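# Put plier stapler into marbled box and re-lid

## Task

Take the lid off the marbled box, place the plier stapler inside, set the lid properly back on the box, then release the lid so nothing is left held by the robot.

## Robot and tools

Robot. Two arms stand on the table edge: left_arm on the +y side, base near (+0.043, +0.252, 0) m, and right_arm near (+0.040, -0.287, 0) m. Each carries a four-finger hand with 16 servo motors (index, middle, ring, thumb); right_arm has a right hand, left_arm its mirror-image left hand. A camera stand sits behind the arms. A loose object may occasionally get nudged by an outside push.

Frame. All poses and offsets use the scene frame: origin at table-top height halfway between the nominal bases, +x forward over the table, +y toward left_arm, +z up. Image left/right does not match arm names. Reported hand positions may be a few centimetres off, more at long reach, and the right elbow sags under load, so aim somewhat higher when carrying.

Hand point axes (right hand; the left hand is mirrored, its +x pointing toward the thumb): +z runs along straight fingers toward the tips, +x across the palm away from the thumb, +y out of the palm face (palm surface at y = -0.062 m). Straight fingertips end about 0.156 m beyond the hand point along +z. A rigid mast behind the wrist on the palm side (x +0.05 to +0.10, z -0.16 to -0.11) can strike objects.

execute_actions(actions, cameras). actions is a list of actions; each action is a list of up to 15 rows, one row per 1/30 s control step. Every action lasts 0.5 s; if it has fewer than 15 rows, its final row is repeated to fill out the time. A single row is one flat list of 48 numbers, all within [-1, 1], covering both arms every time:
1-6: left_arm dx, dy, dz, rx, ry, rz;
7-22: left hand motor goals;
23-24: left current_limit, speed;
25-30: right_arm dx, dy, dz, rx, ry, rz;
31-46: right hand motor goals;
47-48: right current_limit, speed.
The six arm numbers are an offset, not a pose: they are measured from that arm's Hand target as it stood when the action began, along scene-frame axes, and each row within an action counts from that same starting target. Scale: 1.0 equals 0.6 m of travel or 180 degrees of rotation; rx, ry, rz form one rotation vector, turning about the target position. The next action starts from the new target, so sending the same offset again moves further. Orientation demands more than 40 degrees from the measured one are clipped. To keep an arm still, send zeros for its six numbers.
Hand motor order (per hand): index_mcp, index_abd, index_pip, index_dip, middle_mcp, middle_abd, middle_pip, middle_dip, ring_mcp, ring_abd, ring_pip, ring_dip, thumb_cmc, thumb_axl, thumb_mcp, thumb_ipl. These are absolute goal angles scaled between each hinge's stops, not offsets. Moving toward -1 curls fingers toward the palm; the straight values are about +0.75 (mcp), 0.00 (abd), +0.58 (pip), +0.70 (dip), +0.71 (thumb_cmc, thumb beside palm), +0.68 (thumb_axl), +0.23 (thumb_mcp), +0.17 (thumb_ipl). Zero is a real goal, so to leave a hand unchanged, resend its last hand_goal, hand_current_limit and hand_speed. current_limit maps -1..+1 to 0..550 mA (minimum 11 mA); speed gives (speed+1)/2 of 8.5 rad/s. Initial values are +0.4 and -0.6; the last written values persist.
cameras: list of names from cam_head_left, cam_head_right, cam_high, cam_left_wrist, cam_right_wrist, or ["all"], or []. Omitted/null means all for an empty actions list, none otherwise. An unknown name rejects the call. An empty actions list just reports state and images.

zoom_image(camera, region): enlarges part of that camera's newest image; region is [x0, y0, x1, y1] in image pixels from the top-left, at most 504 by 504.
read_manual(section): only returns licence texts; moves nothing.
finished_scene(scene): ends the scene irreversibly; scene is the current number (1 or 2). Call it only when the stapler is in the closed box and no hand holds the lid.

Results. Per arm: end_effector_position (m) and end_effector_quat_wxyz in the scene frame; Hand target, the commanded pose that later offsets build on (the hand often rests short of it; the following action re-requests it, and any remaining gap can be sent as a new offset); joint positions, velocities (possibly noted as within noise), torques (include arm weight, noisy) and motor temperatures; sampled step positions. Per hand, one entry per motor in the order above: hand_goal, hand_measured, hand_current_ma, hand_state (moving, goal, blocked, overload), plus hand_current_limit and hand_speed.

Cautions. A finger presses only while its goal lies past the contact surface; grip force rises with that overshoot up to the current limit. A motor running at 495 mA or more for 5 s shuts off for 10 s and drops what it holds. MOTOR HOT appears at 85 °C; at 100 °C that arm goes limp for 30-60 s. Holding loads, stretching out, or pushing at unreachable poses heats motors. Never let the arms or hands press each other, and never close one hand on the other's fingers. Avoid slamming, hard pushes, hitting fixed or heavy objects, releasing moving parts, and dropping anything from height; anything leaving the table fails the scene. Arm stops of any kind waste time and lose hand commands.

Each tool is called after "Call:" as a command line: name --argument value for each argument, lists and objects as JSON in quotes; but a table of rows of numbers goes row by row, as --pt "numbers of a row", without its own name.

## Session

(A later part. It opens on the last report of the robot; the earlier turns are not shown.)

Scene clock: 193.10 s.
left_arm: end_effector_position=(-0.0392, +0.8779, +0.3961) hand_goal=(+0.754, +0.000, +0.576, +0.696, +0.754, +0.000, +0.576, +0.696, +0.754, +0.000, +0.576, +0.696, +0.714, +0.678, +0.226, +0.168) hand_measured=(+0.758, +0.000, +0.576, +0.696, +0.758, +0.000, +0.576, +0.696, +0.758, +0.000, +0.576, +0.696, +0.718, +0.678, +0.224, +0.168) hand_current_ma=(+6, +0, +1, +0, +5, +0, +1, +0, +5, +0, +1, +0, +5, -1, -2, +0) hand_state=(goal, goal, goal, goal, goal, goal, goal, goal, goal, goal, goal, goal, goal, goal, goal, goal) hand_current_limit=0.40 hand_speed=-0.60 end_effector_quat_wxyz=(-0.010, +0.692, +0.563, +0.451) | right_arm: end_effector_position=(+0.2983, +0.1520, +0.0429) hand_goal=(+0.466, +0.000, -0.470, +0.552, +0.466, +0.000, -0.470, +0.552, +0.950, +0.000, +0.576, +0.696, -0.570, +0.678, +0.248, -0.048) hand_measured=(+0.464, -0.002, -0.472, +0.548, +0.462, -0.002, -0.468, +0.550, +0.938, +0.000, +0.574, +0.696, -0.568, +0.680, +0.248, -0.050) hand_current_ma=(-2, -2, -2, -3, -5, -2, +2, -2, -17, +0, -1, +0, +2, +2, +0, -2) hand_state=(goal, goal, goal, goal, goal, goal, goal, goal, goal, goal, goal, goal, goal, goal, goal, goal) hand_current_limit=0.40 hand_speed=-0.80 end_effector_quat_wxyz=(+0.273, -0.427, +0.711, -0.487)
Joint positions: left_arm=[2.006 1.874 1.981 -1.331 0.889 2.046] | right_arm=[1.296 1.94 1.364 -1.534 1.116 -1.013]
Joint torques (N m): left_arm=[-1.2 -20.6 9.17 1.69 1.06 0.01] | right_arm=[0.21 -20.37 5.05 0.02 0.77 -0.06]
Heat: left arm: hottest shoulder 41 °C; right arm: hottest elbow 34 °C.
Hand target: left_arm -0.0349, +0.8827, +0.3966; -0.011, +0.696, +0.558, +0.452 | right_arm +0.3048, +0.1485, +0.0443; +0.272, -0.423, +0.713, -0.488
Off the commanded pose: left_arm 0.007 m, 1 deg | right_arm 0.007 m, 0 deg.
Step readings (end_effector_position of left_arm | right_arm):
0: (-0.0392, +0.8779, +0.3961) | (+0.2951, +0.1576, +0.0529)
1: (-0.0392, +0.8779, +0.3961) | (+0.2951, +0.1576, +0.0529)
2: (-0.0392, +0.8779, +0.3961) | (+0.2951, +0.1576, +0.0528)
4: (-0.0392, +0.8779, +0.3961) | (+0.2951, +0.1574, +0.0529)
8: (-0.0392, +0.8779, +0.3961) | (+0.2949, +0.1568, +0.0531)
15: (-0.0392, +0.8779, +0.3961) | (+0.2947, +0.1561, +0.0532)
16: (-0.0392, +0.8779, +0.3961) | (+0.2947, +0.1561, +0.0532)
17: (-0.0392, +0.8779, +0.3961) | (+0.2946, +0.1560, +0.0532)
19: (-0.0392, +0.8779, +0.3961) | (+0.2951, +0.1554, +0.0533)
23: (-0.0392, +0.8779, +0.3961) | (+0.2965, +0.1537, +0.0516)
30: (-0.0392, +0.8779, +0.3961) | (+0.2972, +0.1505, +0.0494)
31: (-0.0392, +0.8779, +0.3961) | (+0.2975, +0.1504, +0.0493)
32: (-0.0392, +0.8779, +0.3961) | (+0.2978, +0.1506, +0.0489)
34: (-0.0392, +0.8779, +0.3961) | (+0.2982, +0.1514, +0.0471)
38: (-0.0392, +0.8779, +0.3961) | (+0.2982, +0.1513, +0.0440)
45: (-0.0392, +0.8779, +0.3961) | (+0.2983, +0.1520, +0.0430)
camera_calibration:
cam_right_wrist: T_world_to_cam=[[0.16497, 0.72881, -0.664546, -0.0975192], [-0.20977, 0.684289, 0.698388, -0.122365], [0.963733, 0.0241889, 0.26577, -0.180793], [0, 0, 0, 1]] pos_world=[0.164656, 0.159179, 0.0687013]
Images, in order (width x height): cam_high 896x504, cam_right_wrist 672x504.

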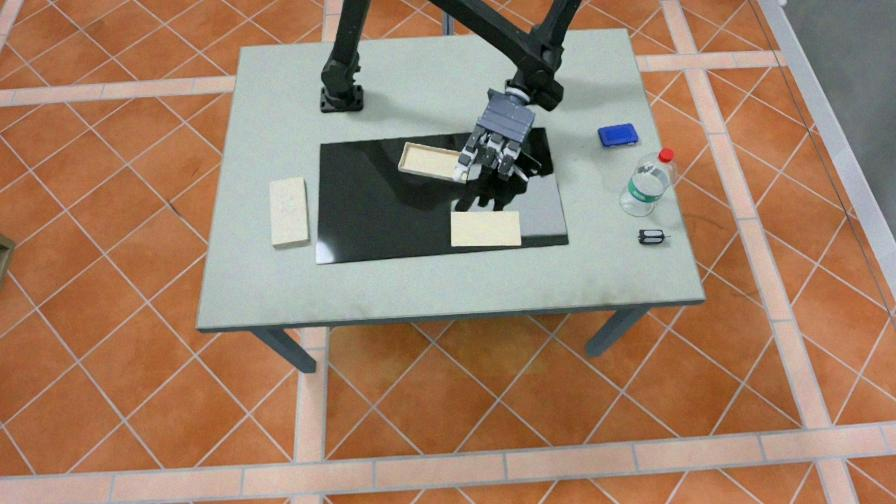

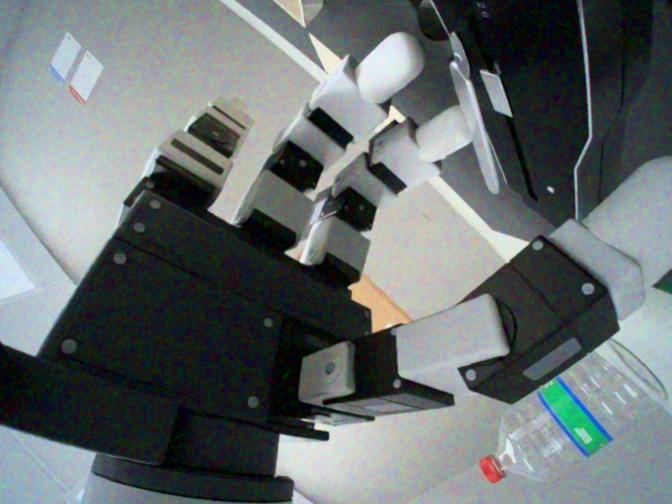

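Call:
execute_actions --actions '[[[0,0,0,0,0,0,0.754,0,0.576,0.696,0.754,0,0.576,0.696,0.754,0,0.576,0.696,0.714,0.678,0.226,0.168,0.4,-0.6,0,-0.004,-0.014,0,0,0,0.466,0,-0.47,0.551,0.466,0,-0.47,0.551,0.95,0,0.576,0.696,-0.571,0.678,0.247,-0.049,0,-0.9]],[[0,0,0,0,0,0,0.754,0,0.576,0.696,0.754,0,0.576,0.696,0.754,0,0.576,0.696,0.714,0.678,0.226,0.168,0.4,-0.6,0,0,0,0,0,0,0.40,0,-0.47,0.551,0.30,0,-0.47,0.551,0.95,0,0.576,0.696,-0.571,0.678,0.12,-0.049,0,-0.9]],[[0,0,0,0,0,0,0.754,0,0.576,0.696,0.754,0,0.576,0.696,0.754,0,0.576,0.696,0.714,0.678,0.226,0.168,0.4,-0.6,0,0,0,0,0,0,0.38,0,-0.47,0.551,0.24,0,-0.47,0.551,0.95,0,0.576,0.696,-0.571,0.678,0.06,-0.049,0,-0.9]]]' --cameras '["cam_high", "cam_right_wrist"]'

Call:
zoom_image --camera "cam_high" --region '[470, 120, 550, 190]'

Scene clock: 196.47 s.
left_arm: end_effector_position=(-0.0392, +0.8779, +0.3961) hand_goal=(+0.754, +0.000, +0.576, +0.696, +0.754, +0.000, +0.576, +0.696, +0.754, +0.000, +0.576, +0.696, +0.714, +0.678, +0.226, +0.168) hand_measured=(+0.758, +0.000, +0.576, +0.696, +0.758, +0.000, +0.576, +0.696, +0.758, +0.000, +0.576, +0.696, +0.718, +0.678, +0.224, +0.168) hand_current_ma=(+6, +0, +1, +0, +5, +0, +1, +0, +5, +0, +1, +0, +5, -1, -2, +0) hand_state=(goal, goal, goal, goal, goal, goal, goal, goal, goal, goal, goal, goal, goal, goal, goal, goal) hand_current_limit=0.40 hand_speed=-0.60 end_effector_quat_wxyz=(-0.010, +0.692, +0.563, +0.451) | right_arm: end_effector_position=(+0.3031, +0.1493, +0.0405) hand_goal=(+0.380, +0.000, -0.470, +0.552, +0.240, +0.000, -0.470, +0.552, +0.950, +0.000, +0.576, +0.696, -0.570, +0.678, +0.060, -0.048) hand_measured=(+0.430, -0.008, -0.482, +0.540, +0.242, -0.002, -0.468, +0.550, +0.938, +0.000, +0.574, +0.696, -0.568, +0.678, +0.156, -0.030) hand_current_ma=(+136, -7, -16, -18, +2, -2, +2, -1, -17, +0, -1, +0, +1, +0, +275, +44) hand_state=(blocked, goal, goal, goal, goal, goal, goal, goal, goal, goal, goal, goal, goal, goal, blocked, goal) hand_current_limit=0.00 hand_speed=-0.90 end_effector_quat_wxyz=(+0.277, -0.423, +0.711, -0.488)
Joint positions: left_arm=[2.006 1.874 1.981 -1.331 0.889 2.046] | right_arm=[1.288 1.94 1.354 -1.517 1.127 -1.014]
Joint torques (N m): left_arm=[-1.14 -20.6 9.2 1.7 1.06 0.01] | right_arm=[0.85 -19.72 4.71 0.35 0.39 -0.08]
Heat: left arm: hottest shoulder 41 °C; right arm: hottest elbow 34 °C.
Hand target: left_arm -0.0349, +0.8827, +0.3966; -0.011, +0.696, +0.558, +0.452 | right_arm +0.3047, +0.1462, +0.0359; +0.272, -0.423, +0.713, -0.488
Off the commanded pose: left_arm 0.007 m, 1 deg | right_arm 0.006 m, 1 deg.
Step readings (end_effector_position of left_arm | right_arm):
0: (-0.0392, +0.8779, +0.3961) | (+0.2983, +0.1520, +0.0428)
1: (-0.0392, +0.8779, +0.3961) | (+0.2983, +0.1520, +0.0428)
2: (-0.0392, +0.8779, +0.3961) | (+0.2984, +0.1522, +0.0425)
4: (-0.0392, +0.8779, +0.3961) | (+0.2987, +0.1518, +0.0416)
8: (-0.0392, +0.8779, +0.3961) | (+0.2997, +0.1512, +0.0407)
15: (-0.0392, +0.8779, +0.3961) | (+0.3001, +0.1510, +0.0404)
16: (-0.0392, +0.8779, +0.3961) | (+0.3001, +0.1510, +0.0404)
17: (-0.0392, +0.8779, +0.3961) | (+0.3001, +0.1508, +0.0404)
19: (-0.0392, +0.8779, +0.3961) | (+0.3008, +0.1506, +0.0405)
23: (-0.0392, +0.8779, +0.3961) | (+0.3028, +0.1494, +0.0405)
30: (-0.0392, +0.8779, +0.3961) | (+0.3031, +0.1493, +0.0405)
31: (-0.0392, +0.8779, +0.3961) | (+0.3031, +0.1493, +0.0405)
32: (-0.0392, +0.8779, +0.3961) | (+0.3031, +0.1493, +0.0405)
34: (-0.0392, +0.8779, +0.3961) | (+0.3031, +0.1493, +0.0405)
38: (-0.0392, +0.8779, +0.3961) | (+0.3031, +0.1493, +0.0405)
45: (-0.0392, +0.8779, +0.3961) | (+0.3031, +0.1493, +0.0405)
camera_calibration:
cam_right_wrist: T_world_to_cam=[[0.173455, 0.730177, -0.660875, -0.100848], [-0.215596, 0.682923, 0.697951, -0.115961], [0.960954, 0.0214192, 0.275879, -0.18393], [0, 0, 0, 1]] pos_world=[0.16924, 0.156769, 0.0650297]
Images, in order (width x height): cam_high 896x504, cam_right_wrist 672x504.

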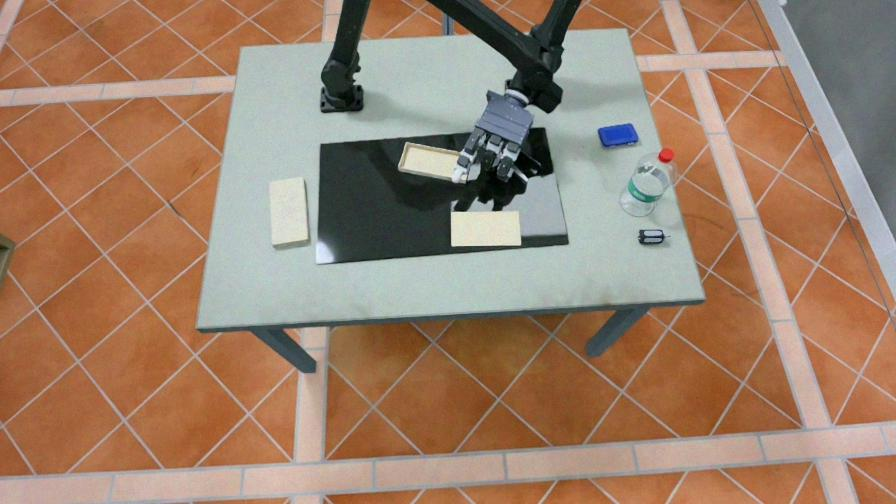

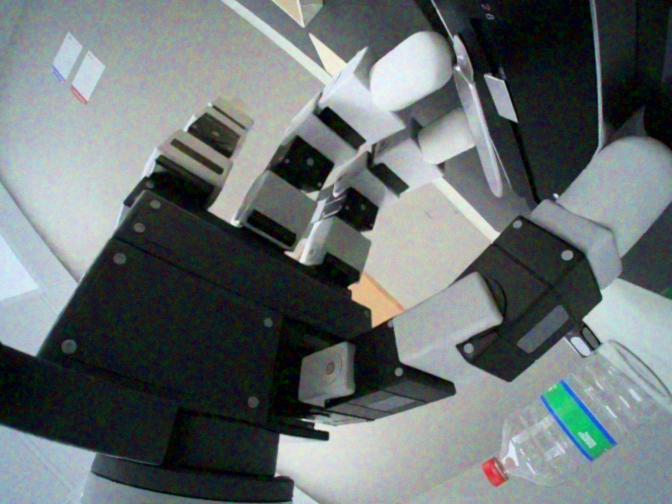

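Scaled by 6.300 from the camera's 896x504 image, which has a finer 1280x720 frame.

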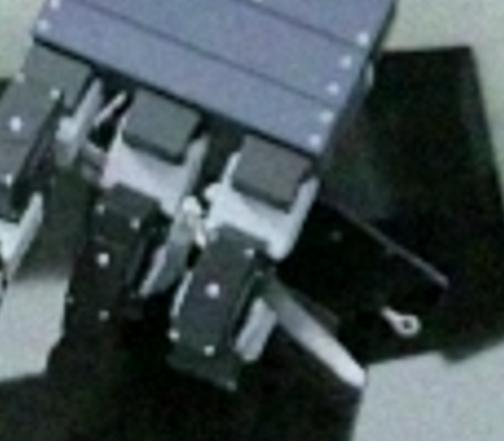

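Call:
execute_actions --actions '[[[0,0,0,0,0,0,0.754,0,0.576,0.696,0.754,0,0.576,0.696,0.754,0,0.576,0.696,0.714,0.678,0.226,0.168,0.4,-0.6,0,0,0,0,0,0,0.36,0,-0.47,0.551,0.19,0,-0.47,0.551,0.95,0,0.576,0.696,-0.571,0.678,0.04,-0.049,0.15,-0.9]],[[0,0,0,0,0,0,0.754,0,0.576,0.696,0.754,0,0.576,0.696,0.754,0,0.576,0.696,0.714,0.678,0.226,0.168,0.4,-0.6,0.0032,0.0042,0,0,0,0.025,0.36,0,-0.47,0.551,0.19,0,-0.47,0.551,0.95,0,0.576,0.696,-0.571,0.678,0.04,-0.049,0.15,-0.9]],[[0,0,0,0,0,0,0.754,0,0.576,0.696,0.754,0,0.576,0.696,0.754,0,0.576,0.696,0.714,0.678,0.226,0.168,0.4,-0.6,0.003,0.0043,0,0,0,0.025,0.36,0,-0.47,0.551,0.19,0,-0.47,0.551,0.95,0,0.576,0.696,-0.571,0.678,0.04,-0.049,0.15,-0.9]],[[0,0,0,0,0,0,0.754,0,0.576,0.696,0.754,0,0.576,0.696,0.754,0,0.576,0.696,0.714,0.678,0.226,0.168,0.4,-0.6,0.0025,0.0045,0,0,0,0.025,0.36,0,-0.47,0.551,0.19,0,-0.47,0.551,0.95,0,0.576,0.696,-0.571,0.678,0.04,-0.049,0.15,-0.9]],[[0,0,0,0,0,0,0.754,0,0.576,0.696,0.754,0,0.576,0.696,0.754,0,0.576,0.696,0.714,0.678,0.226,0.168,0.4,-0.6,0.0022,0.0048,0,0,0,0.025,0.36,0,-0.47,0.551,0.19,0,-0.47,0.551,0.95,0,0.576,0.696,-0.571,0.678,0.04,-0.049,0.15,-0.9]]]' --cameras '["cam_high", "cam_right_wrist"]'

Call:
zoom_image --camera "cam_high" --region '[470, 120, 550, 190]'

Scene clock: 203.00 s.
left_arm: end_effector_position=(-0.0392, +0.8779, +0.3961) hand_goal=(+0.754, +0.000, +0.576, +0.696, +0.754, +0.000, +0.576, +0.696, +0.754, +0.000, +0.576, +0.696, +0.714, +0.678, +0.226, +0.168) hand_measured=(+0.758, +0.000, +0.576, +0.696, +0.758, +0.000, +0.576, +0.696, +0.758, +0.000, +0.576, +0.696, +0.718, +0.678, +0.224, +0.168) hand_current_ma=(+6, +0, +1, +0, +5, +0, +1, +0, +5, +0, +1, +0, +5, -1, -2, +0) hand_state=(goal, goal, goal, goal, goal, goal, goal, goal, goal, goal, goal, goal, goal, goal, goal, goal) hand_current_limit=0.40 hand_speed=-0.60 end_effector_quat_wxyz=(-0.010, +0.692, +0.563, +0.451) | right_arm: end_effector_position=(+0.3103, +0.1567, +0.0422) hand_goal=(+0.360, +0.000, -0.470, +0.552, +0.190, +0.000, -0.470, +0.552, +0.950, +0.000, +0.576, +0.696, -0.570, +0.678, +0.040, -0.048) hand_measured=(+0.420, -0.034, -0.472, +0.544, +0.202, -0.002, -0.462, +0.554, +0.938, +0.000, +0.574, +0.696, -0.542, +0.680, +0.150, -0.022) hand_current_ma=(+172, -62, -3, -11, +19, -2, +10, +2, -17, +0, -1, +0, +55, +3, +316, +78) hand_state=(blocked, blocked, goal, goal, goal, goal, goal, goal, goal, goal, goal, goal, blocked, goal, blocked, blocked) hand_current_limit=0.15 hand_speed=-0.90 end_effector_quat_wxyz=(+0.345, -0.530, +0.630, -0.450)
Joint positions: left_arm=[2.006 1.874 1.981 -1.331 0.889 2.046] | right_arm=[1.275 1.754 1.096 -0.717 1.198 -1.826]
Joint torques (N m): left_arm=[-1.14 -20.6 9.18 1.72 1.06 0.01] | right_arm=[0.79 -17.38 5.26 1.62 -0.05 0.03]
Heat: left arm: hottest shoulder 41 °C; right arm: hottest elbow 34 °C.
Hand target: left_arm -0.0349, +0.8827, +0.3966; -0.011, +0.696, +0.558, +0.452 | right_arm +0.3113, +0.1570, +0.0360; +0.345, -0.530, +0.638, -0.439
Off the commanded pose: left_arm 0.007 m, 1 deg | right_arm 0.006 m, 2 deg.
Step readings (end_effector_position of left_arm | right_arm):
0: (-0.0392, +0.8779, +0.3961) | (+0.3031, +0.1493, +0.0405)
1: (-0.0392, +0.8779, +0.3961) | (+0.3031, +0.1493, +0.0405)
2: (-0.0392, +0.8779, +0.3961) | (+0.3031, +0.1493, +0.0405)
4: (-0.0392, +0.8779, +0.3961) | (+0.3031, +0.1493, +0.0405)
8: (-0.0392, +0.8779, +0.3961) | (+0.3032, +0.1493, +0.0405)
15: (-0.0392, +0.8779, +0.3961) | (+0.3032, +0.1493, +0.0405)
16: (-0.0392, +0.8779, +0.3961) | (+0.3033, +0.1494, +0.0407)
17: (-0.0392, +0.8779, +0.3961) | (+0.3040, +0.1500, +0.0406)
19: (-0.0392, +0.8779, +0.3961) | (+0.3050, +0.1500, +0.0409)
23: (-0.0392, +0.8779, +0.3961) | (+0.3051, +0.1500, +0.0410)
30: (-0.0392, +0.8779, +0.3961) | (+0.3049, +0.1503, +0.0411)
31: (-0.0392, +0.8779, +0.3961) | (+0.3051, +0.1502, +0.0410)
32: (-0.0392, +0.8779, +0.3961) | (+0.3056, +0.1503, +0.0412)
34: (-0.0392, +0.8779, +0.3961) | (+0.3059, +0.1506, +0.0415)
38: (-0.0392, +0.8779, +0.3961) | (+0.3062, +0.1514, +0.0415)
45: (-0.0392, +0.8779, +0.3961) | (+0.3068, +0.1518, +0.0416)
46: (-0.0392, +0.8779, +0.3961) | (+0.3070, +0.1519, +0.0416)
47: (-0.0392, +0.8779, +0.3961) | (+0.3074, +0.1518, +0.0416)
49: (-0.0392, +0.8779, +0.3961) | (+0.3076, +0.1523, +0.0417)
53: (-0.0392, +0.8779, +0.3961) | (+0.3079, +0.1533, +0.0419)
60: (-0.0392, +0.8779, +0.3961) | (+0.3088, +0.1535, +0.0420)
61: (-0.0392, +0.8779, +0.3961) | (+0.3087, +0.1536, +0.0421)
62: (-0.0392, +0.8779, +0.3961) | (+0.3088, +0.1538, +0.0417)
64: (-0.0392, +0.8779, +0.3961) | (+0.3092, +0.1544, +0.0421)
68: (-0.0392, +0.8779, +0.3961) | (+0.3096, +0.1554, +0.0423)
75: (-0.0392, +0.8779, +0.3961) | (+0.3104, +0.1563, +0.0423)
camera_calibration:
cam_right_wrist: T_world_to_cam=[[-0.0513831, 0.731804, -0.679575, -0.036096], [-0.419111, 0.60185, 0.679796, -0.0440418], [0.90648, 0.319747, 0.275782, -0.221202], [0, 0, 0, 1]] pos_world=[0.180202, 0.123651, 0.0664132]
Images, in order (width x height): cam_high 896x504, cam_right_wrist 672x504.

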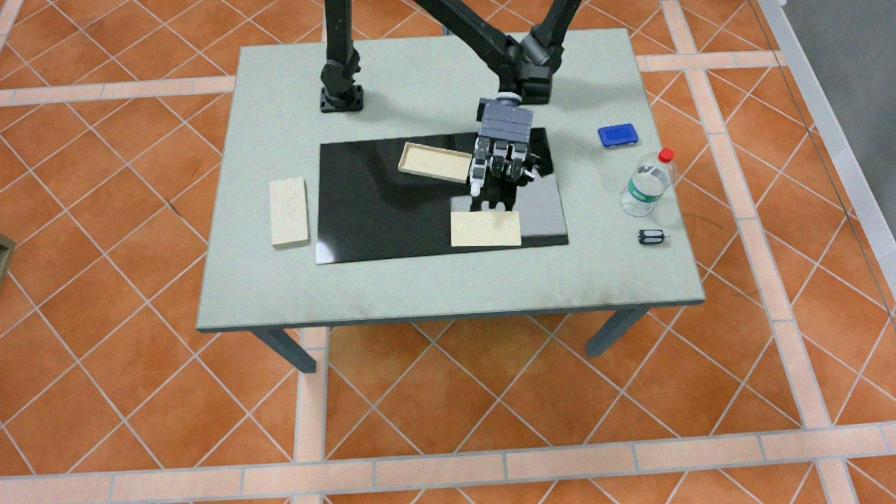

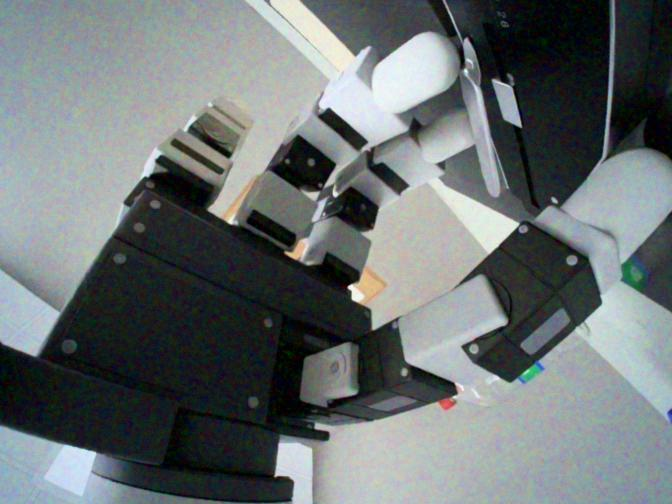

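Scaled by 6.300 from the camera's 896x504 image, which has a finer 1280x720 frame.

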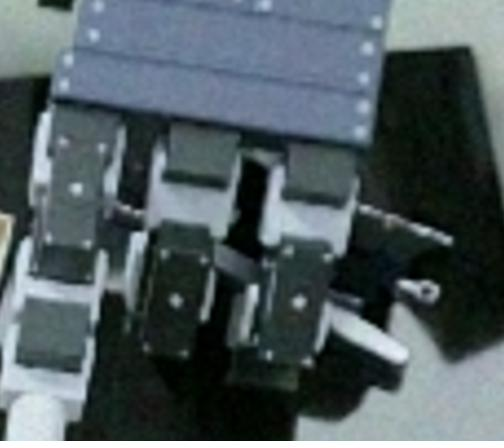

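Call:
execute_actions --actions '[[[0,0,0,0,0,0,0.754,0,0.576,0.696,0.754,0,0.576,0.696,0.754,0,0.576,0.696,0.714,0.678,0.226,0.168,0.4,-0.6,0,0,0.008,0,0,0,0.48,0,-0.47,0.551,0.48,0,-0.47,0.551,0.95,0,0.576,0.696,-0.571,0.678,0.28,-0.049,0.4,-0.8]],[[0,0,0,0,0,0,0.754,0,0.576,0.696,0.754,0,0.576,0.696,0.754,0,0.576,0.696,0.714,0.678,0.226,0.168,0.4,-0.6,0,0,0.05,0,0,0,0.48,0,-0.47,0.551,0.48,0,-0.47,0.551,0.95,0,0.576,0.696,-0.571,0.678,0.28,-0.049,0.4,-0.8]],[[0,0,0,0,0,0,0.754,0,0.576,0.696,0.754,0,0.576,0.696,0.754,0,0.576,0.696,0.714,0.678,0.226,0.168,0.4,-0.6,0,0,0.06,0,0,0,0.48,0,-0.47,0.551,0.48,0,-0.47,0.551,0.95,0,0.576,0.696,-0.571,0.678,0.28,-0.049,0.4,-0.8]]]' --cameras '["cam_high", "cam_head_left", "cam_head_right", "cam_right_wrist"]'

Call:
zoom_image --camera "cam_high" --region '[470, 110, 550, 190]'

Call:
zoom_image --camera "cam_head_left" --region '[410, 240, 510, 340]'

Call:
zoom_image --camera "cam_head_right" --region '[410, 240, 510, 340]'

Scene clock: 207.53 s.
left_arm: end_effector_position=(-0.0392, +0.8779, +0.3961) hand_goal=(+0.754, +0.000, +0.576, +0.696, +0.754, +0.000, +0.576, +0.696, +0.754, +0.000, +0.576, +0.696, +0.714, +0.678, +0.226, +0.168) hand_measured=(+0.758, +0.000, +0.576, +0.696, +0.758, +0.000, +0.576, +0.696, +0.758, +0.000, +0.576, +0.696, +0.718, +0.678, +0.224, +0.168) hand_current_ma=(+6, +0, +1, +0, +5, +0, +1, +0, +5, +0, +1, +0, +5, -1, -2, +0) hand_state=(goal, goal, goal, goal, goal, goal, goal, goal, goal, goal, goal, goal, goal, goal, goal, goal) hand_current_limit=0.40 hand_speed=-0.60 end_effector_quat_wxyz=(-0.010, +0.692, +0.563, +0.451) | right_arm: end_effector_position=(+0.3019, +0.1399, +0.0809) hand_goal=(+0.480, +0.000, -0.470, +0.552, +0.480, +0.000, -0.470, +0.552, +0.950, +0.000, +0.576, +0.696, -0.570, +0.678, +0.280, -0.048) hand_measured=(+0.468, -0.002, -0.472, +0.548, +0.468, -0.002, -0.466, +0.554, +0.938, +0.000, +0.574, +0.696, -0.566, +0.680, +0.274, -0.046) hand_current_ma=(-19, -2, -2, -3, -20, -2, +3, +1, -17, +0, -1, +0, +3, +3, -8, +3) hand_state=(goal, goal, goal, goal, goal, goal, goal, goal, goal, goal, goal, goal, goal, goal, goal, goal) hand_current_limit=0.40 hand_speed=-0.80 end_effector_quat_wxyz=(+0.328, -0.545, +0.627, -0.450)
Joint positions: left_arm=[2.006 1.874 1.981 -1.331 0.889 2.046] | right_arm=[1.275 1.663 1.107 -0.852 1.176 -1.835]
Joint torques (N m): left_arm=[-1.08 -20.54 9.18 1.7 1.06 0.01] | right_arm=[0.73 -18.26 9.72 0.55 0.73 0.01]
Heat: left arm: hottest shoulder 41 °C; right arm: hottest elbow 33 °C.
Hand target: left_arm -0.0349, +0.8827, +0.3966; -0.011, +0.696, +0.558, +0.452 | right_arm +0.3113, +0.1568, +0.1067; +0.345, -0.530, +0.638, -0.439
Off the commanded pose: left_arm 0.007 m, 1 deg | right_arm 0.032 m, 3 deg.
Step readings (end_effector_position of left_arm | right_arm):
0: (-0.0392, +0.8779, +0.3961) | (+0.3103, +0.1567, +0.0422)
1: (-0.0392, +0.8779, +0.3961) | (+0.3103, +0.1567, +0.0422)
2: (-0.0392, +0.8779, +0.3961) | (+0.3102, +0.1567, +0.0424)
4: (-0.0392, +0.8779, +0.3961) | (+0.3101, +0.1566, +0.0421)
8: (-0.0392, +0.8779, +0.3961) | (+0.3095, +0.1566, +0.0415)
15: (-0.0392, +0.8779, +0.3961) | (+0.3094, +0.1566, +0.0415)
16: (-0.0392, +0.8779, +0.3961) | (+0.3094, +0.1566, +0.0416)
17: (-0.0392, +0.8779, +0.3961) | (+0.3092, +0.1567, +0.0420)
19: (-0.0392, +0.8779, +0.3961) | (+0.3077, +0.1559, +0.0432)
23: (-0.0392, +0.8779, +0.3961) | (+0.3062, +0.1530, +0.0475)
30: (-0.0392, +0.8779, +0.3961) | (+0.3056, +0.1512, +0.0517)
31: (-0.0392, +0.8779, +0.3961) | (+0.3055, +0.1508, +0.0518)
32: (-0.0392, +0.8779, +0.3961) | (+0.3050, +0.1496, +0.0520)
34: (-0.0392, +0.8779, +0.3961) | (+0.3035, +0.1452, +0.0545)
38: (-0.0392, +0.8779, +0.3961) | (+0.3019, +0.1399, +0.0673)
45: (-0.0392, +0.8779, +0.3961) | (+0.3023, +0.1410, +0.0811)
camera_calibration:
cam_right_wrist: T_world_to_cam=[[-0.0786208, 0.708859, -0.700955, 0.0152674], [-0.401282, 0.621149, 0.673162, -0.0712219], [0.912574, 0.334205, 0.235617, -0.219623], [0, 0, 0, 1]] pos_world=[0.173043, 0.106816, 0.110393]
Images, in order (width x height): cam_head_left 896x504, cam_head_right 896x504, cam_high 896x504, cam_right_wrist 672x504.

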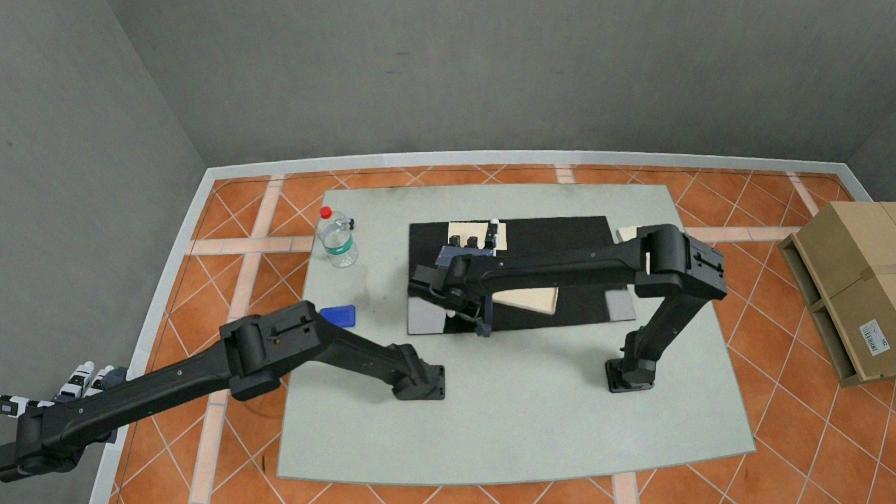

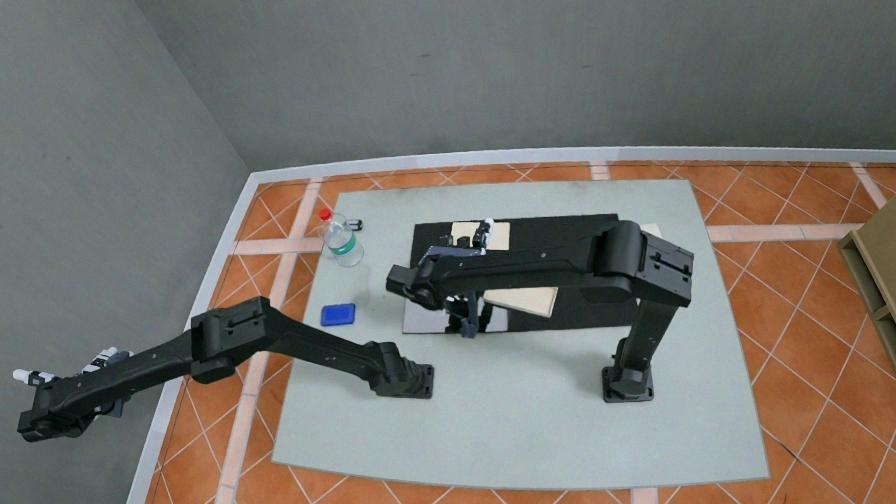

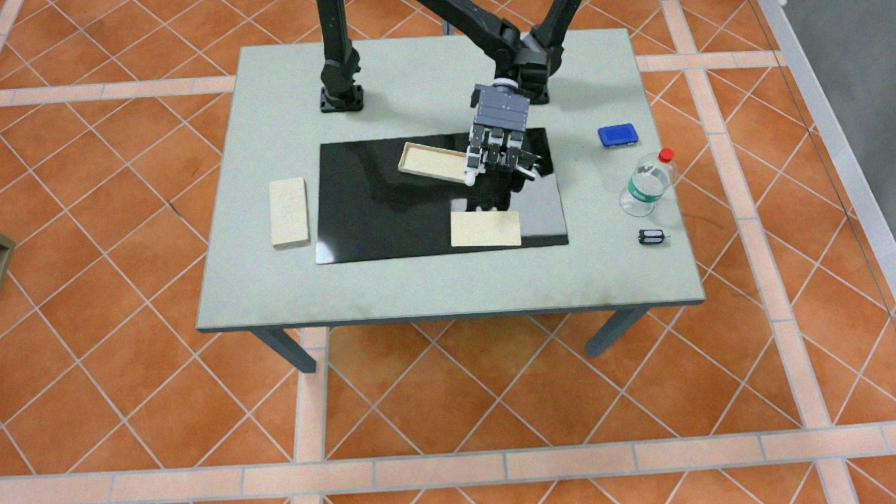

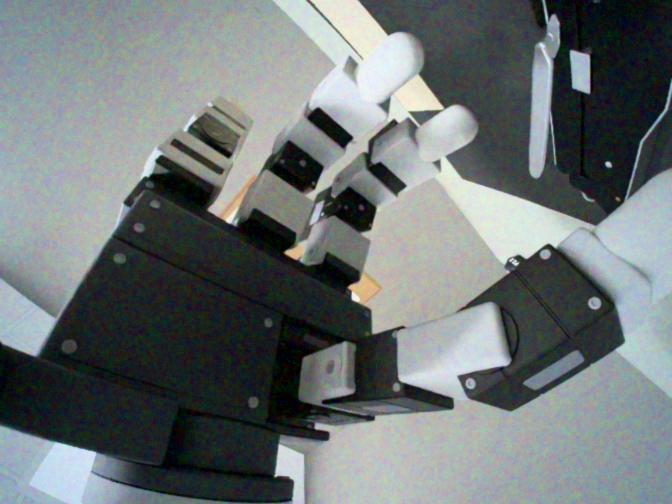

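Scaled by 6.300 from the camera's 896x504 image, which has a finer 1280x720 frame.

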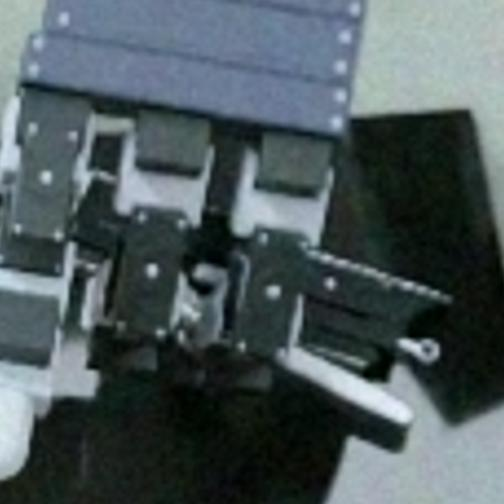

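Scaled by 5.040 from the camera's 896x504 image, which has a finer 1280x720 frame.

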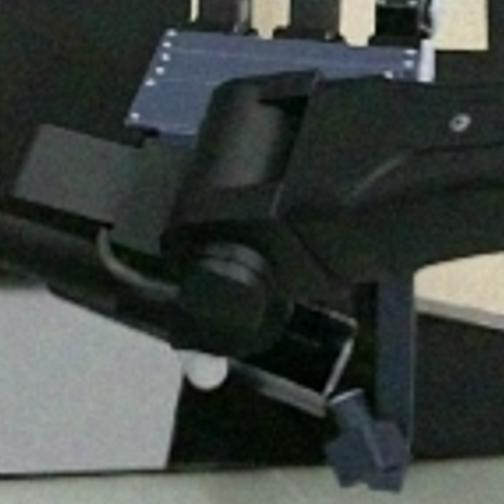

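Scaled by 5.040 from the camera's 896x504 image, which has a finer 1280x720 frame.

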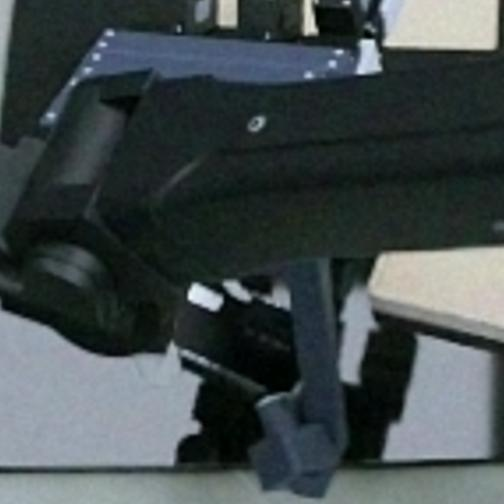

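Call:
execute_actions --actions '[[[0,0,0,0,0,0,0.754,0,0.576,0.696,0.754,0,0.576,0.696,0.754,0,0.576,0.696,0.714,0.678,0.226,0.168,0.4,-0.6,-0.008,-0.015,0,0,0,-0.04,0.48,0,-0.47,0.551,0.48,0,-0.47,0.551,0.95,0,0.576,0.696,-0.571,0.678,0.28,-0.049,0.4,-0.8]],[[0,0,0,0,0,0,0.754,0,0.576,0.696,0.754,0,0.576,0.696,0.754,0,0.576,0.696,0.714,0.678,0.226,0.168,0.4,-0.6,-0.0075,-0.012,-0.04,0,0,-0.0367,0.48,0,-0.47,0.551,0.48,0,-0.47,0.551,0.95,0,0.576,0.696,-0.571,0.678,0.28,-0.049,0.4,-0.8]]]' --cameras '["cam_high", "cam_head_right", "cam_right_wrist"]'

Call:
zoom_image --camera "cam_high" --region '[470, 110, 550, 190]'

Scene clock: 211.87 s.
left_arm: end_effector_position=(-0.0392, +0.8779, +0.3961) hand_goal=(+0.754, +0.000, +0.576, +0.696, +0.754, +0.000, +0.576, +0.696, +0.754, +0.000, +0.576, +0.696, +0.714, +0.678, +0.226, +0.168) hand_measured=(+0.758, +0.000, +0.576, +0.696, +0.758, +0.000, +0.576, +0.696, +0.758, +0.000, +0.576, +0.696, +0.718, +0.678, +0.224, +0.168) hand_current_ma=(+6, +0, +1, +0, +5, +0, +1, +0, +5, +0, +1, +0, +5, -1, -2, +0) hand_state=(goal, goal, goal, goal, goal, goal, goal, goal, goal, goal, goal, goal, goal, goal, goal, goal) hand_current_limit=0.40 hand_speed=-0.60 end_effector_quat_wxyz=(-0.010, +0.692, +0.563, +0.451) | right_arm: end_effector_position=(+0.3002, +0.1223, +0.0749) hand_goal=(+0.480, +0.000, -0.470, +0.552, +0.480, +0.000, -0.470, +0.552, +0.950, +0.000, +0.576, +0.696, -0.570, +0.678, +0.280, -0.048) hand_measured=(+0.468, -0.002, -0.472, +0.548, +0.468, -0.002, -0.466, +0.554, +0.938, +0.000, +0.574, +0.696, -0.568, +0.680, +0.274, -0.046) hand_current_ma=(-18, -2, -2, -3, -19, -2, +3, +1, -17, +0, -1, +0, +3, +3, -8, +3) hand_state=(goal, goal, goal, goal, goal, goal, goal, goal, goal, goal, goal, goal, goal, goal, goal, goal) hand_current_limit=0.40 hand_speed=-0.80 end_effector_quat_wxyz=(+0.282, -0.457, +0.692, -0.483)
Joint positions: left_arm=[2.006 1.874 1.981 -1.331 0.889 2.046] | right_arm=[1.275 1.791 1.25 -1.414 1.154 -1.21]
Joint torques (N m): left_arm=[-1.2 -20.6 9.18 1.7 1.07 0] | right_arm=[2.08 -16.73 8.87 -0.47 0.6 0.11]
Heat: left arm: hottest shoulder 41 °C; right arm: hottest elbow 33 °C.
Hand target: left_arm -0.0349, +0.8827, +0.3966; -0.011, +0.696, +0.558, +0.452 | right_arm +0.3021, +0.1407, +0.0827; +0.290, -0.449, +0.698, -0.477
Off the commanded pose: left_arm 0.007 m, 1 deg | right_arm 0.020 m, 2 deg.
Step readings (end_effector_position of left_arm | right_arm):
0: (-0.0392, +0.8779, +0.3961) | (+0.3019, +0.1399, +0.0809)
1: (-0.0392, +0.8779, +0.3961) | (+0.3019, +0.1397, +0.0810)
2: (-0.0392, +0.8779, +0.3961) | (+0.3014, +0.1382, +0.0816)
4: (-0.0392, +0.8779, +0.3961) | (+0.2998, +0.1323, +0.0838)
8: (-0.0392, +0.8779, +0.3961) | (+0.2984, +0.1260, +0.0902)
15: (-0.0392, +0.8779, +0.3961) | (+0.2998, +0.1283, +0.0981)
16: (-0.0392, +0.8779, +0.3961) | (+0.3000, +0.1284, +0.0977)
17: (-0.0392, +0.8779, +0.3961) | (+0.3001, +0.1281, +0.0969)
19: (-0.0392, +0.8779, +0.3961) | (+0.2992, +0.1257, +0.0925)
23: (-0.0392, +0.8779, +0.3961) | (+0.2970, +0.1194, +0.0774)
30: (-0.0392, +0.8779, +0.3961) | (+0.2969, +0.1164, +0.0673)
camera_calibration:
cam_right_wrist: T_world_to_cam=[[0.106985, 0.72323, -0.682271, -0.0354831], [-0.250989, 0.68363, 0.685314, -0.110632], [0.96206, 0.0979242, 0.25466, -0.198104], [0, 0, 0, 1]] pos_world=[0.166616, 0.120693, 0.102058]
Images, in order (width x height): cam_head_right 896x504, cam_high 896x504, cam_right_wrist 672x504.

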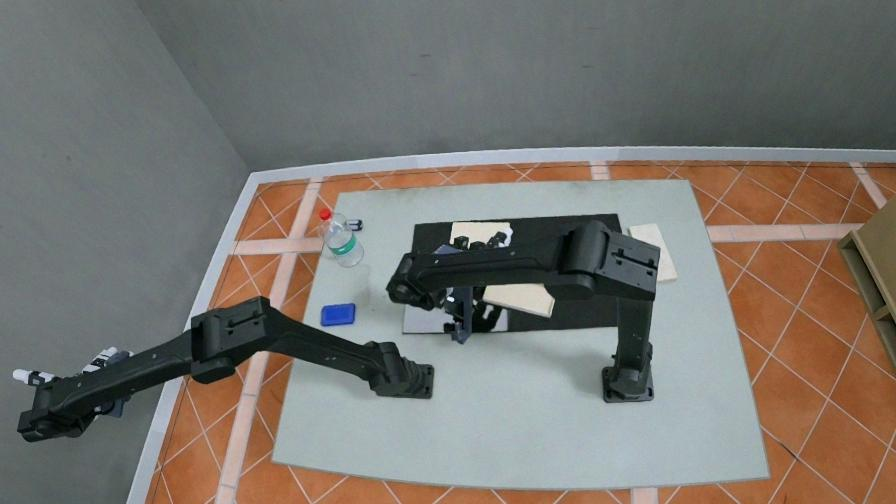

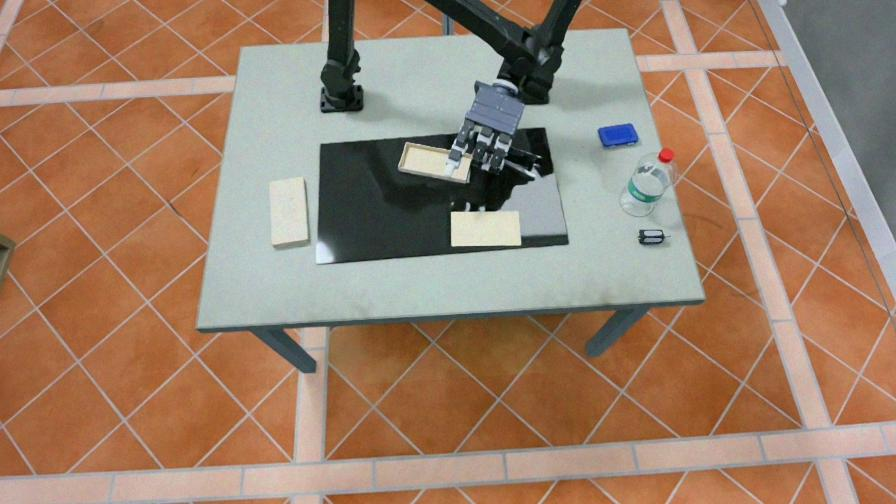

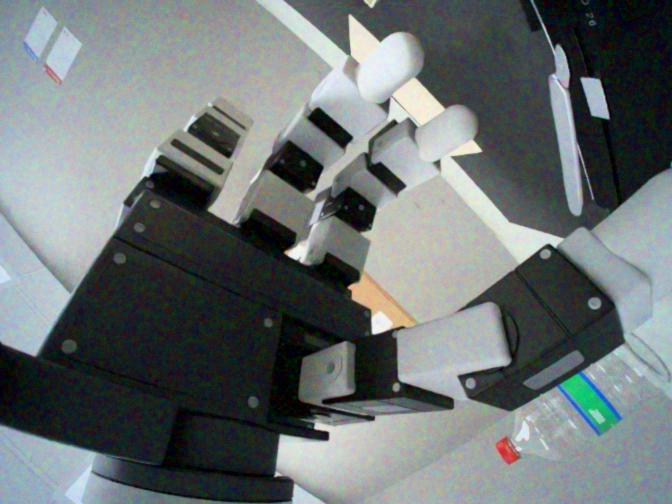

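Scaled by 6.300 from the camera's 896x504 image, which has a finer 1280x720 frame.

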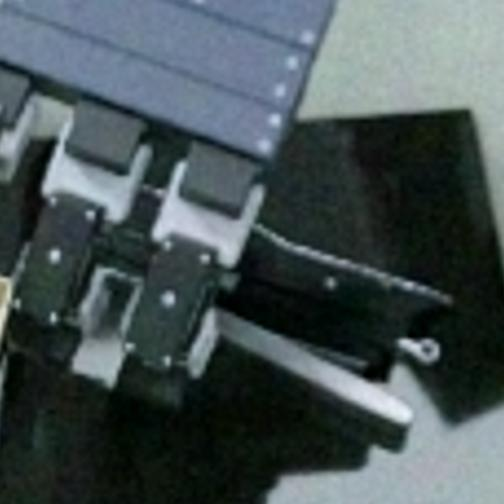

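Call:
execute_actions --actions '[[[0,0,0,0,0,0,0.754,0,0.576,0.696,0.754,0,0.576,0.696,0.754,0,0.576,0.696,0.714,0.678,0.226,0.168,0.4,-0.6,0.002,0.01,-0.03,0,0,0,0.48,0,-0.47,0.551,0.48,0,-0.47,0.551,0.95,0,0.576,0.696,-0.571,0.678,0.28,-0.049,0.4,-0.8]],[[0,0,0,0,0,0,0.754,0,0.576,0.696,0.754,0,0.576,0.696,0.754,0,0.576,0.696,0.714,0.678,0.226,0.168,0.4,-0.6,0,0.005,-0.02,0,0,0,0.48,0,-0.47,0.551,0.48,0,-0.47,0.551,0.95,0,0.576,0.696,-0.571,0.678,0.28,-0.049,0.4,-0.8]]]' --cameras '["cam_high", "cam_right_wrist"]'

Call:
zoom_image --camera "cam_high" --region '[470, 110, 550, 190]'

Scene clock: 214.40 s.
left_arm: end_effector_position=(-0.0392, +0.8779, +0.3961) hand_goal=(+0.754, +0.000, +0.576, +0.696, +0.754, +0.000, +0.576, +0.696, +0.754, +0.000, +0.576, +0.696, +0.714, +0.678, +0.226, +0.168) hand_measured=(+0.758, +0.000, +0.576, +0.696, +0.758, +0.000, +0.576, +0.696, +0.758, +0.000, +0.576, +0.696, +0.718, +0.678, +0.224, +0.168) hand_current_ma=(+6, +0, +1, +0, +5, +0, +1, +0, +5, +0, +1, +0, +5, -1, -2, +0) hand_state=(goal, goal, goal, goal, goal, goal, goal, goal, goal, goal, goal, goal, goal, goal, goal, goal) hand_current_limit=0.40 hand_speed=-0.60 end_effector_quat_wxyz=(-0.010, +0.692, +0.563, +0.451) | right_arm: end_effector_position=(+0.3018, +0.1262, +0.0464) hand_goal=(+0.480, +0.000, -0.470, +0.552, +0.480, +0.000, -0.470, +0.552, +0.950, +0.000, +0.576, +0.696, -0.570, +0.678, +0.280, -0.048) hand_measured=(+0.468, -0.002, -0.472, +0.548, +0.468, -0.002, -0.466, +0.554, +0.938, +0.000, +0.574, +0.696, -0.568, +0.680, +0.274, -0.046) hand_current_ma=(-18, -2, -2, -3, -19, -2, +3, +1, -17, +0, -1, +0, +2, +3, -8, +3) hand_state=(goal, goal, goal, goal, goal, goal, goal, goal, goal, goal, goal, goal, goal, goal, goal, goal) hand_current_limit=0.40 hand_speed=-0.80 end_effector_quat_wxyz=(+0.272, -0.457, +0.689, -0.492)
Joint positions: left_arm=[2.006 1.874 1.981 -1.331 0.889 2.046] | right_arm=[1.275 1.863 1.262 -1.406 1.153 -1.179]
Joint torques (N m): left_arm=[-1.2 -20.6 9.2 1.7 1.06 0.01] | right_arm=[2.49 -17.49 8.54 0.2 0.6 0.11]
Heat: left arm: hottest shoulder 41 °C; right arm: hottest elbow 34 °C.
Hand target: left_arm -0.0349, +0.8827, +0.3966; -0.011, +0.696, +0.558, +0.452 | right_arm +0.3032, +0.1497, +0.0527; +0.290, -0.449, +0.698, -0.477
Off the commanded pose: left_arm 0.007 m, 1 deg | right_arm 0.024 m, 3 deg.
Step readings (end_effector_position of left_arm | right_arm):
0: (-0.0392, +0.8779, +0.3961) | (+0.3002, +0.1223, +0.0749)
1: (-0.0392, +0.8779, +0.3961) | (+0.3002, +0.1224, +0.0749)
2: (-0.0392, +0.8779, +0.3961) | (+0.3003, +0.1226, +0.0745)
4: (-0.0392, +0.8779, +0.3961) | (+0.3008, +0.1238, +0.0722)
8: (-0.0392, +0.8779, +0.3961) | (+0.3014, +0.1253, +0.0624)
15: (-0.0392, +0.8779, +0.3961) | (+0.3012, +0.1246, +0.0543)
16: (-0.0392, +0.8779, +0.3961) | (+0.3013, +0.1248, +0.0544)
17: (-0.0392, +0.8779, +0.3961) | (+0.3014, +0.1250, +0.0544)
19: (-0.0392, +0.8779, +0.3961) | (+0.3015, +0.1253, +0.0540)
23: (-0.0392, +0.8779, +0.3961) | (+0.3018, +0.1262, +0.0506)
30: (-0.0392, +0.8779, +0.3961) | (+0.3018, +0.1261, +0.0464)
camera_calibration:
cam_right_wrist: T_world_to_cam=[[0.113333, 0.705804, -0.699283, -0.0568753], [-0.2404, 0.702385, 0.669973, -0.0981247], [0.964035, 0.0921777, 0.249278, -0.192395], [0, 0, 0, 1]] pos_world=[0.168332, 0.126799, 0.0739288]
Images, in order (width x height): cam_high 896x504, cam_right_wrist 672x504.

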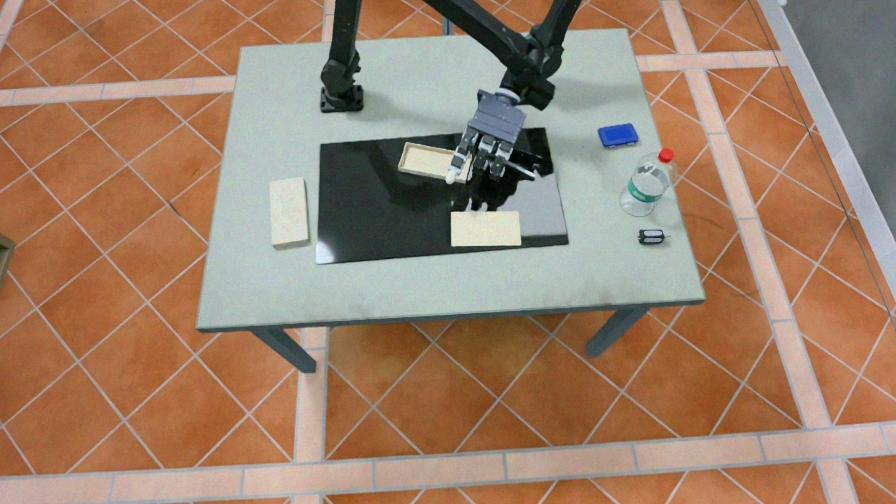

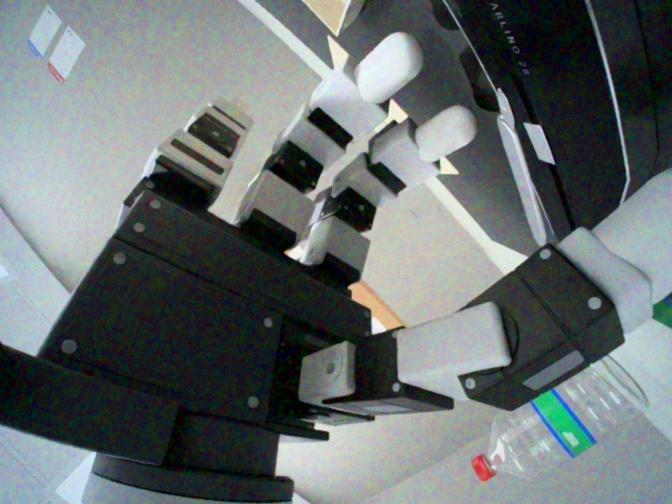

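Scaled by 6.300 from the camera's 896x504 image, which has a finer 1280x720 frame.

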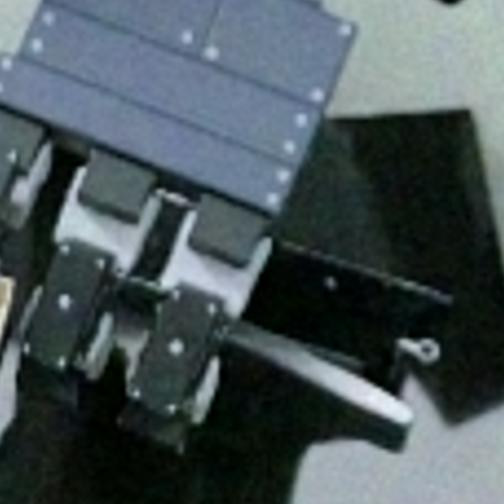

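Call:
execute_actions --actions '[[[0,0,0,0,0,0,0.754,0,0.576,0.696,0.754,0,0.576,0.696,0.754,0,0.576,0.696,0.714,0.678,0.226,0.168,0.4,-0.6,0,0.02,0.01,0,0,0,0.48,0,-0.47,0.551,0.48,0,-0.47,0.551,0.95,0,0.576,0.696,-0.571,0.678,0.28,-0.049,0.4,-0.8]]]' --cameras '["cam_right_wrist"]'

Scene clock: 216.53 s.
left_arm: end_effector_position=(-0.0392, +0.8779, +0.3961) hand_goal=(+0.754, +0.000, +0.576, +0.696, +0.754, +0.000, +0.576, +0.696, +0.754, +0.000, +0.576, +0.696, +0.714, +0.678, +0.226, +0.168) hand_measured=(+0.758, +0.000, +0.576, +0.696, +0.758, +0.000, +0.576, +0.696, +0.758, +0.000, +0.576, +0.696, +0.718, +0.678, +0.224, +0.168) hand_current_ma=(+6, +0, +1, +0, +5, +0, +1, +0, +5, +0, +1, +0, +5, -1, -2, +0) hand_state=(goal, goal, goal, goal, goal, goal, goal, goal, goal, goal, goal, goal, goal, goal, goal, goal) hand_current_limit=0.40 hand_speed=-0.60 end_effector_quat_wxyz=(-0.010, +0.692, +0.563, +0.451) | right_arm: end_effector_position=(+0.3049, +0.1417, +0.0519) hand_goal=(+0.480, +0.000, -0.470, +0.552, +0.480, +0.000, -0.470, +0.552, +0.950, +0.000, +0.576, +0.696, -0.570, +0.678, +0.280, -0.048) hand_measured=(+0.468, -0.002, -0.472, +0.548, +0.468, -0.002, -0.466, +0.554, +0.938, +0.000, +0.574, +0.696, -0.568, +0.680, +0.274, -0.046) hand_current_ma=(-18, -2, -2, -3, -19, -2, +3, +1, -17, +0, -1, +0, +2, +3, -8, +3) hand_state=(goal, goal, goal, goal, goal, goal, goal, goal, goal, goal, goal, goal, goal, goal, goal, goal) hand_current_limit=0.40 hand_speed=-0.80 end_effector_quat_wxyz=(+0.279, -0.452, +0.694, -0.486)
Joint positions: left_arm=[2.006 1.874 1.981 -1.331 0.889 2.046] | right_arm=[1.278 1.88 1.308 -1.422 1.15 -1.168]
Joint torques (N m): left_arm=[-1.2 -20.6 9.2 1.7 1.06 0.01] | right_arm=[2.78 -17.85 8.75 -0.5 0.6 0.13]
Heat: left arm: hottest shoulder 41 °C; right arm: hottest elbow 34 °C.
Hand target: left_arm -0.0349, +0.8827, +0.3966; -0.011, +0.696, +0.558, +0.452 | right_arm +0.3032, +0.1617, +0.0588; +0.290, -0.449, +0.697, -0.477
Off the commanded pose: left_arm 0.007 m, 1 deg | right_arm 0.021 m, 2 deg.
Step readings (end_effector_position of left_arm | right_arm):
0: (-0.0392, +0.8779, +0.3961) | (+0.3018, +0.1262, +0.0464)
1: (-0.0392, +0.8779, +0.3961) | (+0.3018, +0.1262, +0.0464)
2: (-0.0392, +0.8779, +0.3961) | (+0.3020, +0.1269, +0.0466)
4: (-0.0392, +0.8779, +0.3961) | (+0.3027, +0.1308, +0.0478)
8: (-0.0392, +0.8779, +0.3961) | (+0.3050, +0.1401, +0.0520)
15: (-0.0392, +0.8779, +0.3961) | (+0.3051, +0.1423, +0.0537)
camera_calibration:
cam_right_wrist: T_world_to_cam=[[0.119355, 0.720812, -0.682777, -0.0691921], [-0.243312, 0.687958, 0.683749, -0.109788], [0.962577, 0.084519, 0.257493, -0.197053], [0, 0, 0, 1]] pos_world=[0.171224, 0.142059, 0.0785647]
Images, in order (width x height): cam_right_wrist 672x504.

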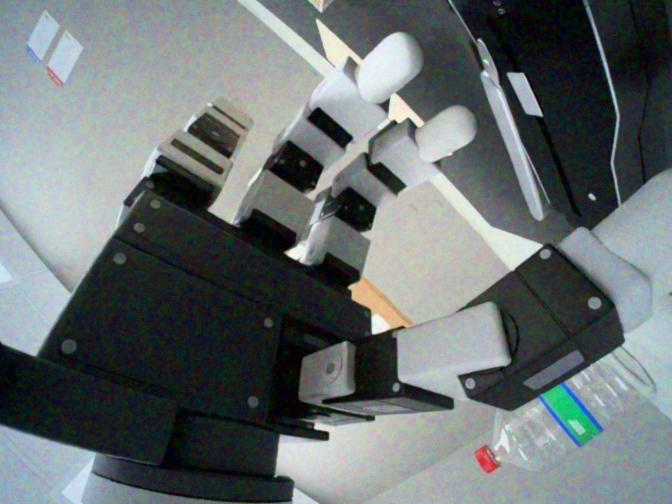

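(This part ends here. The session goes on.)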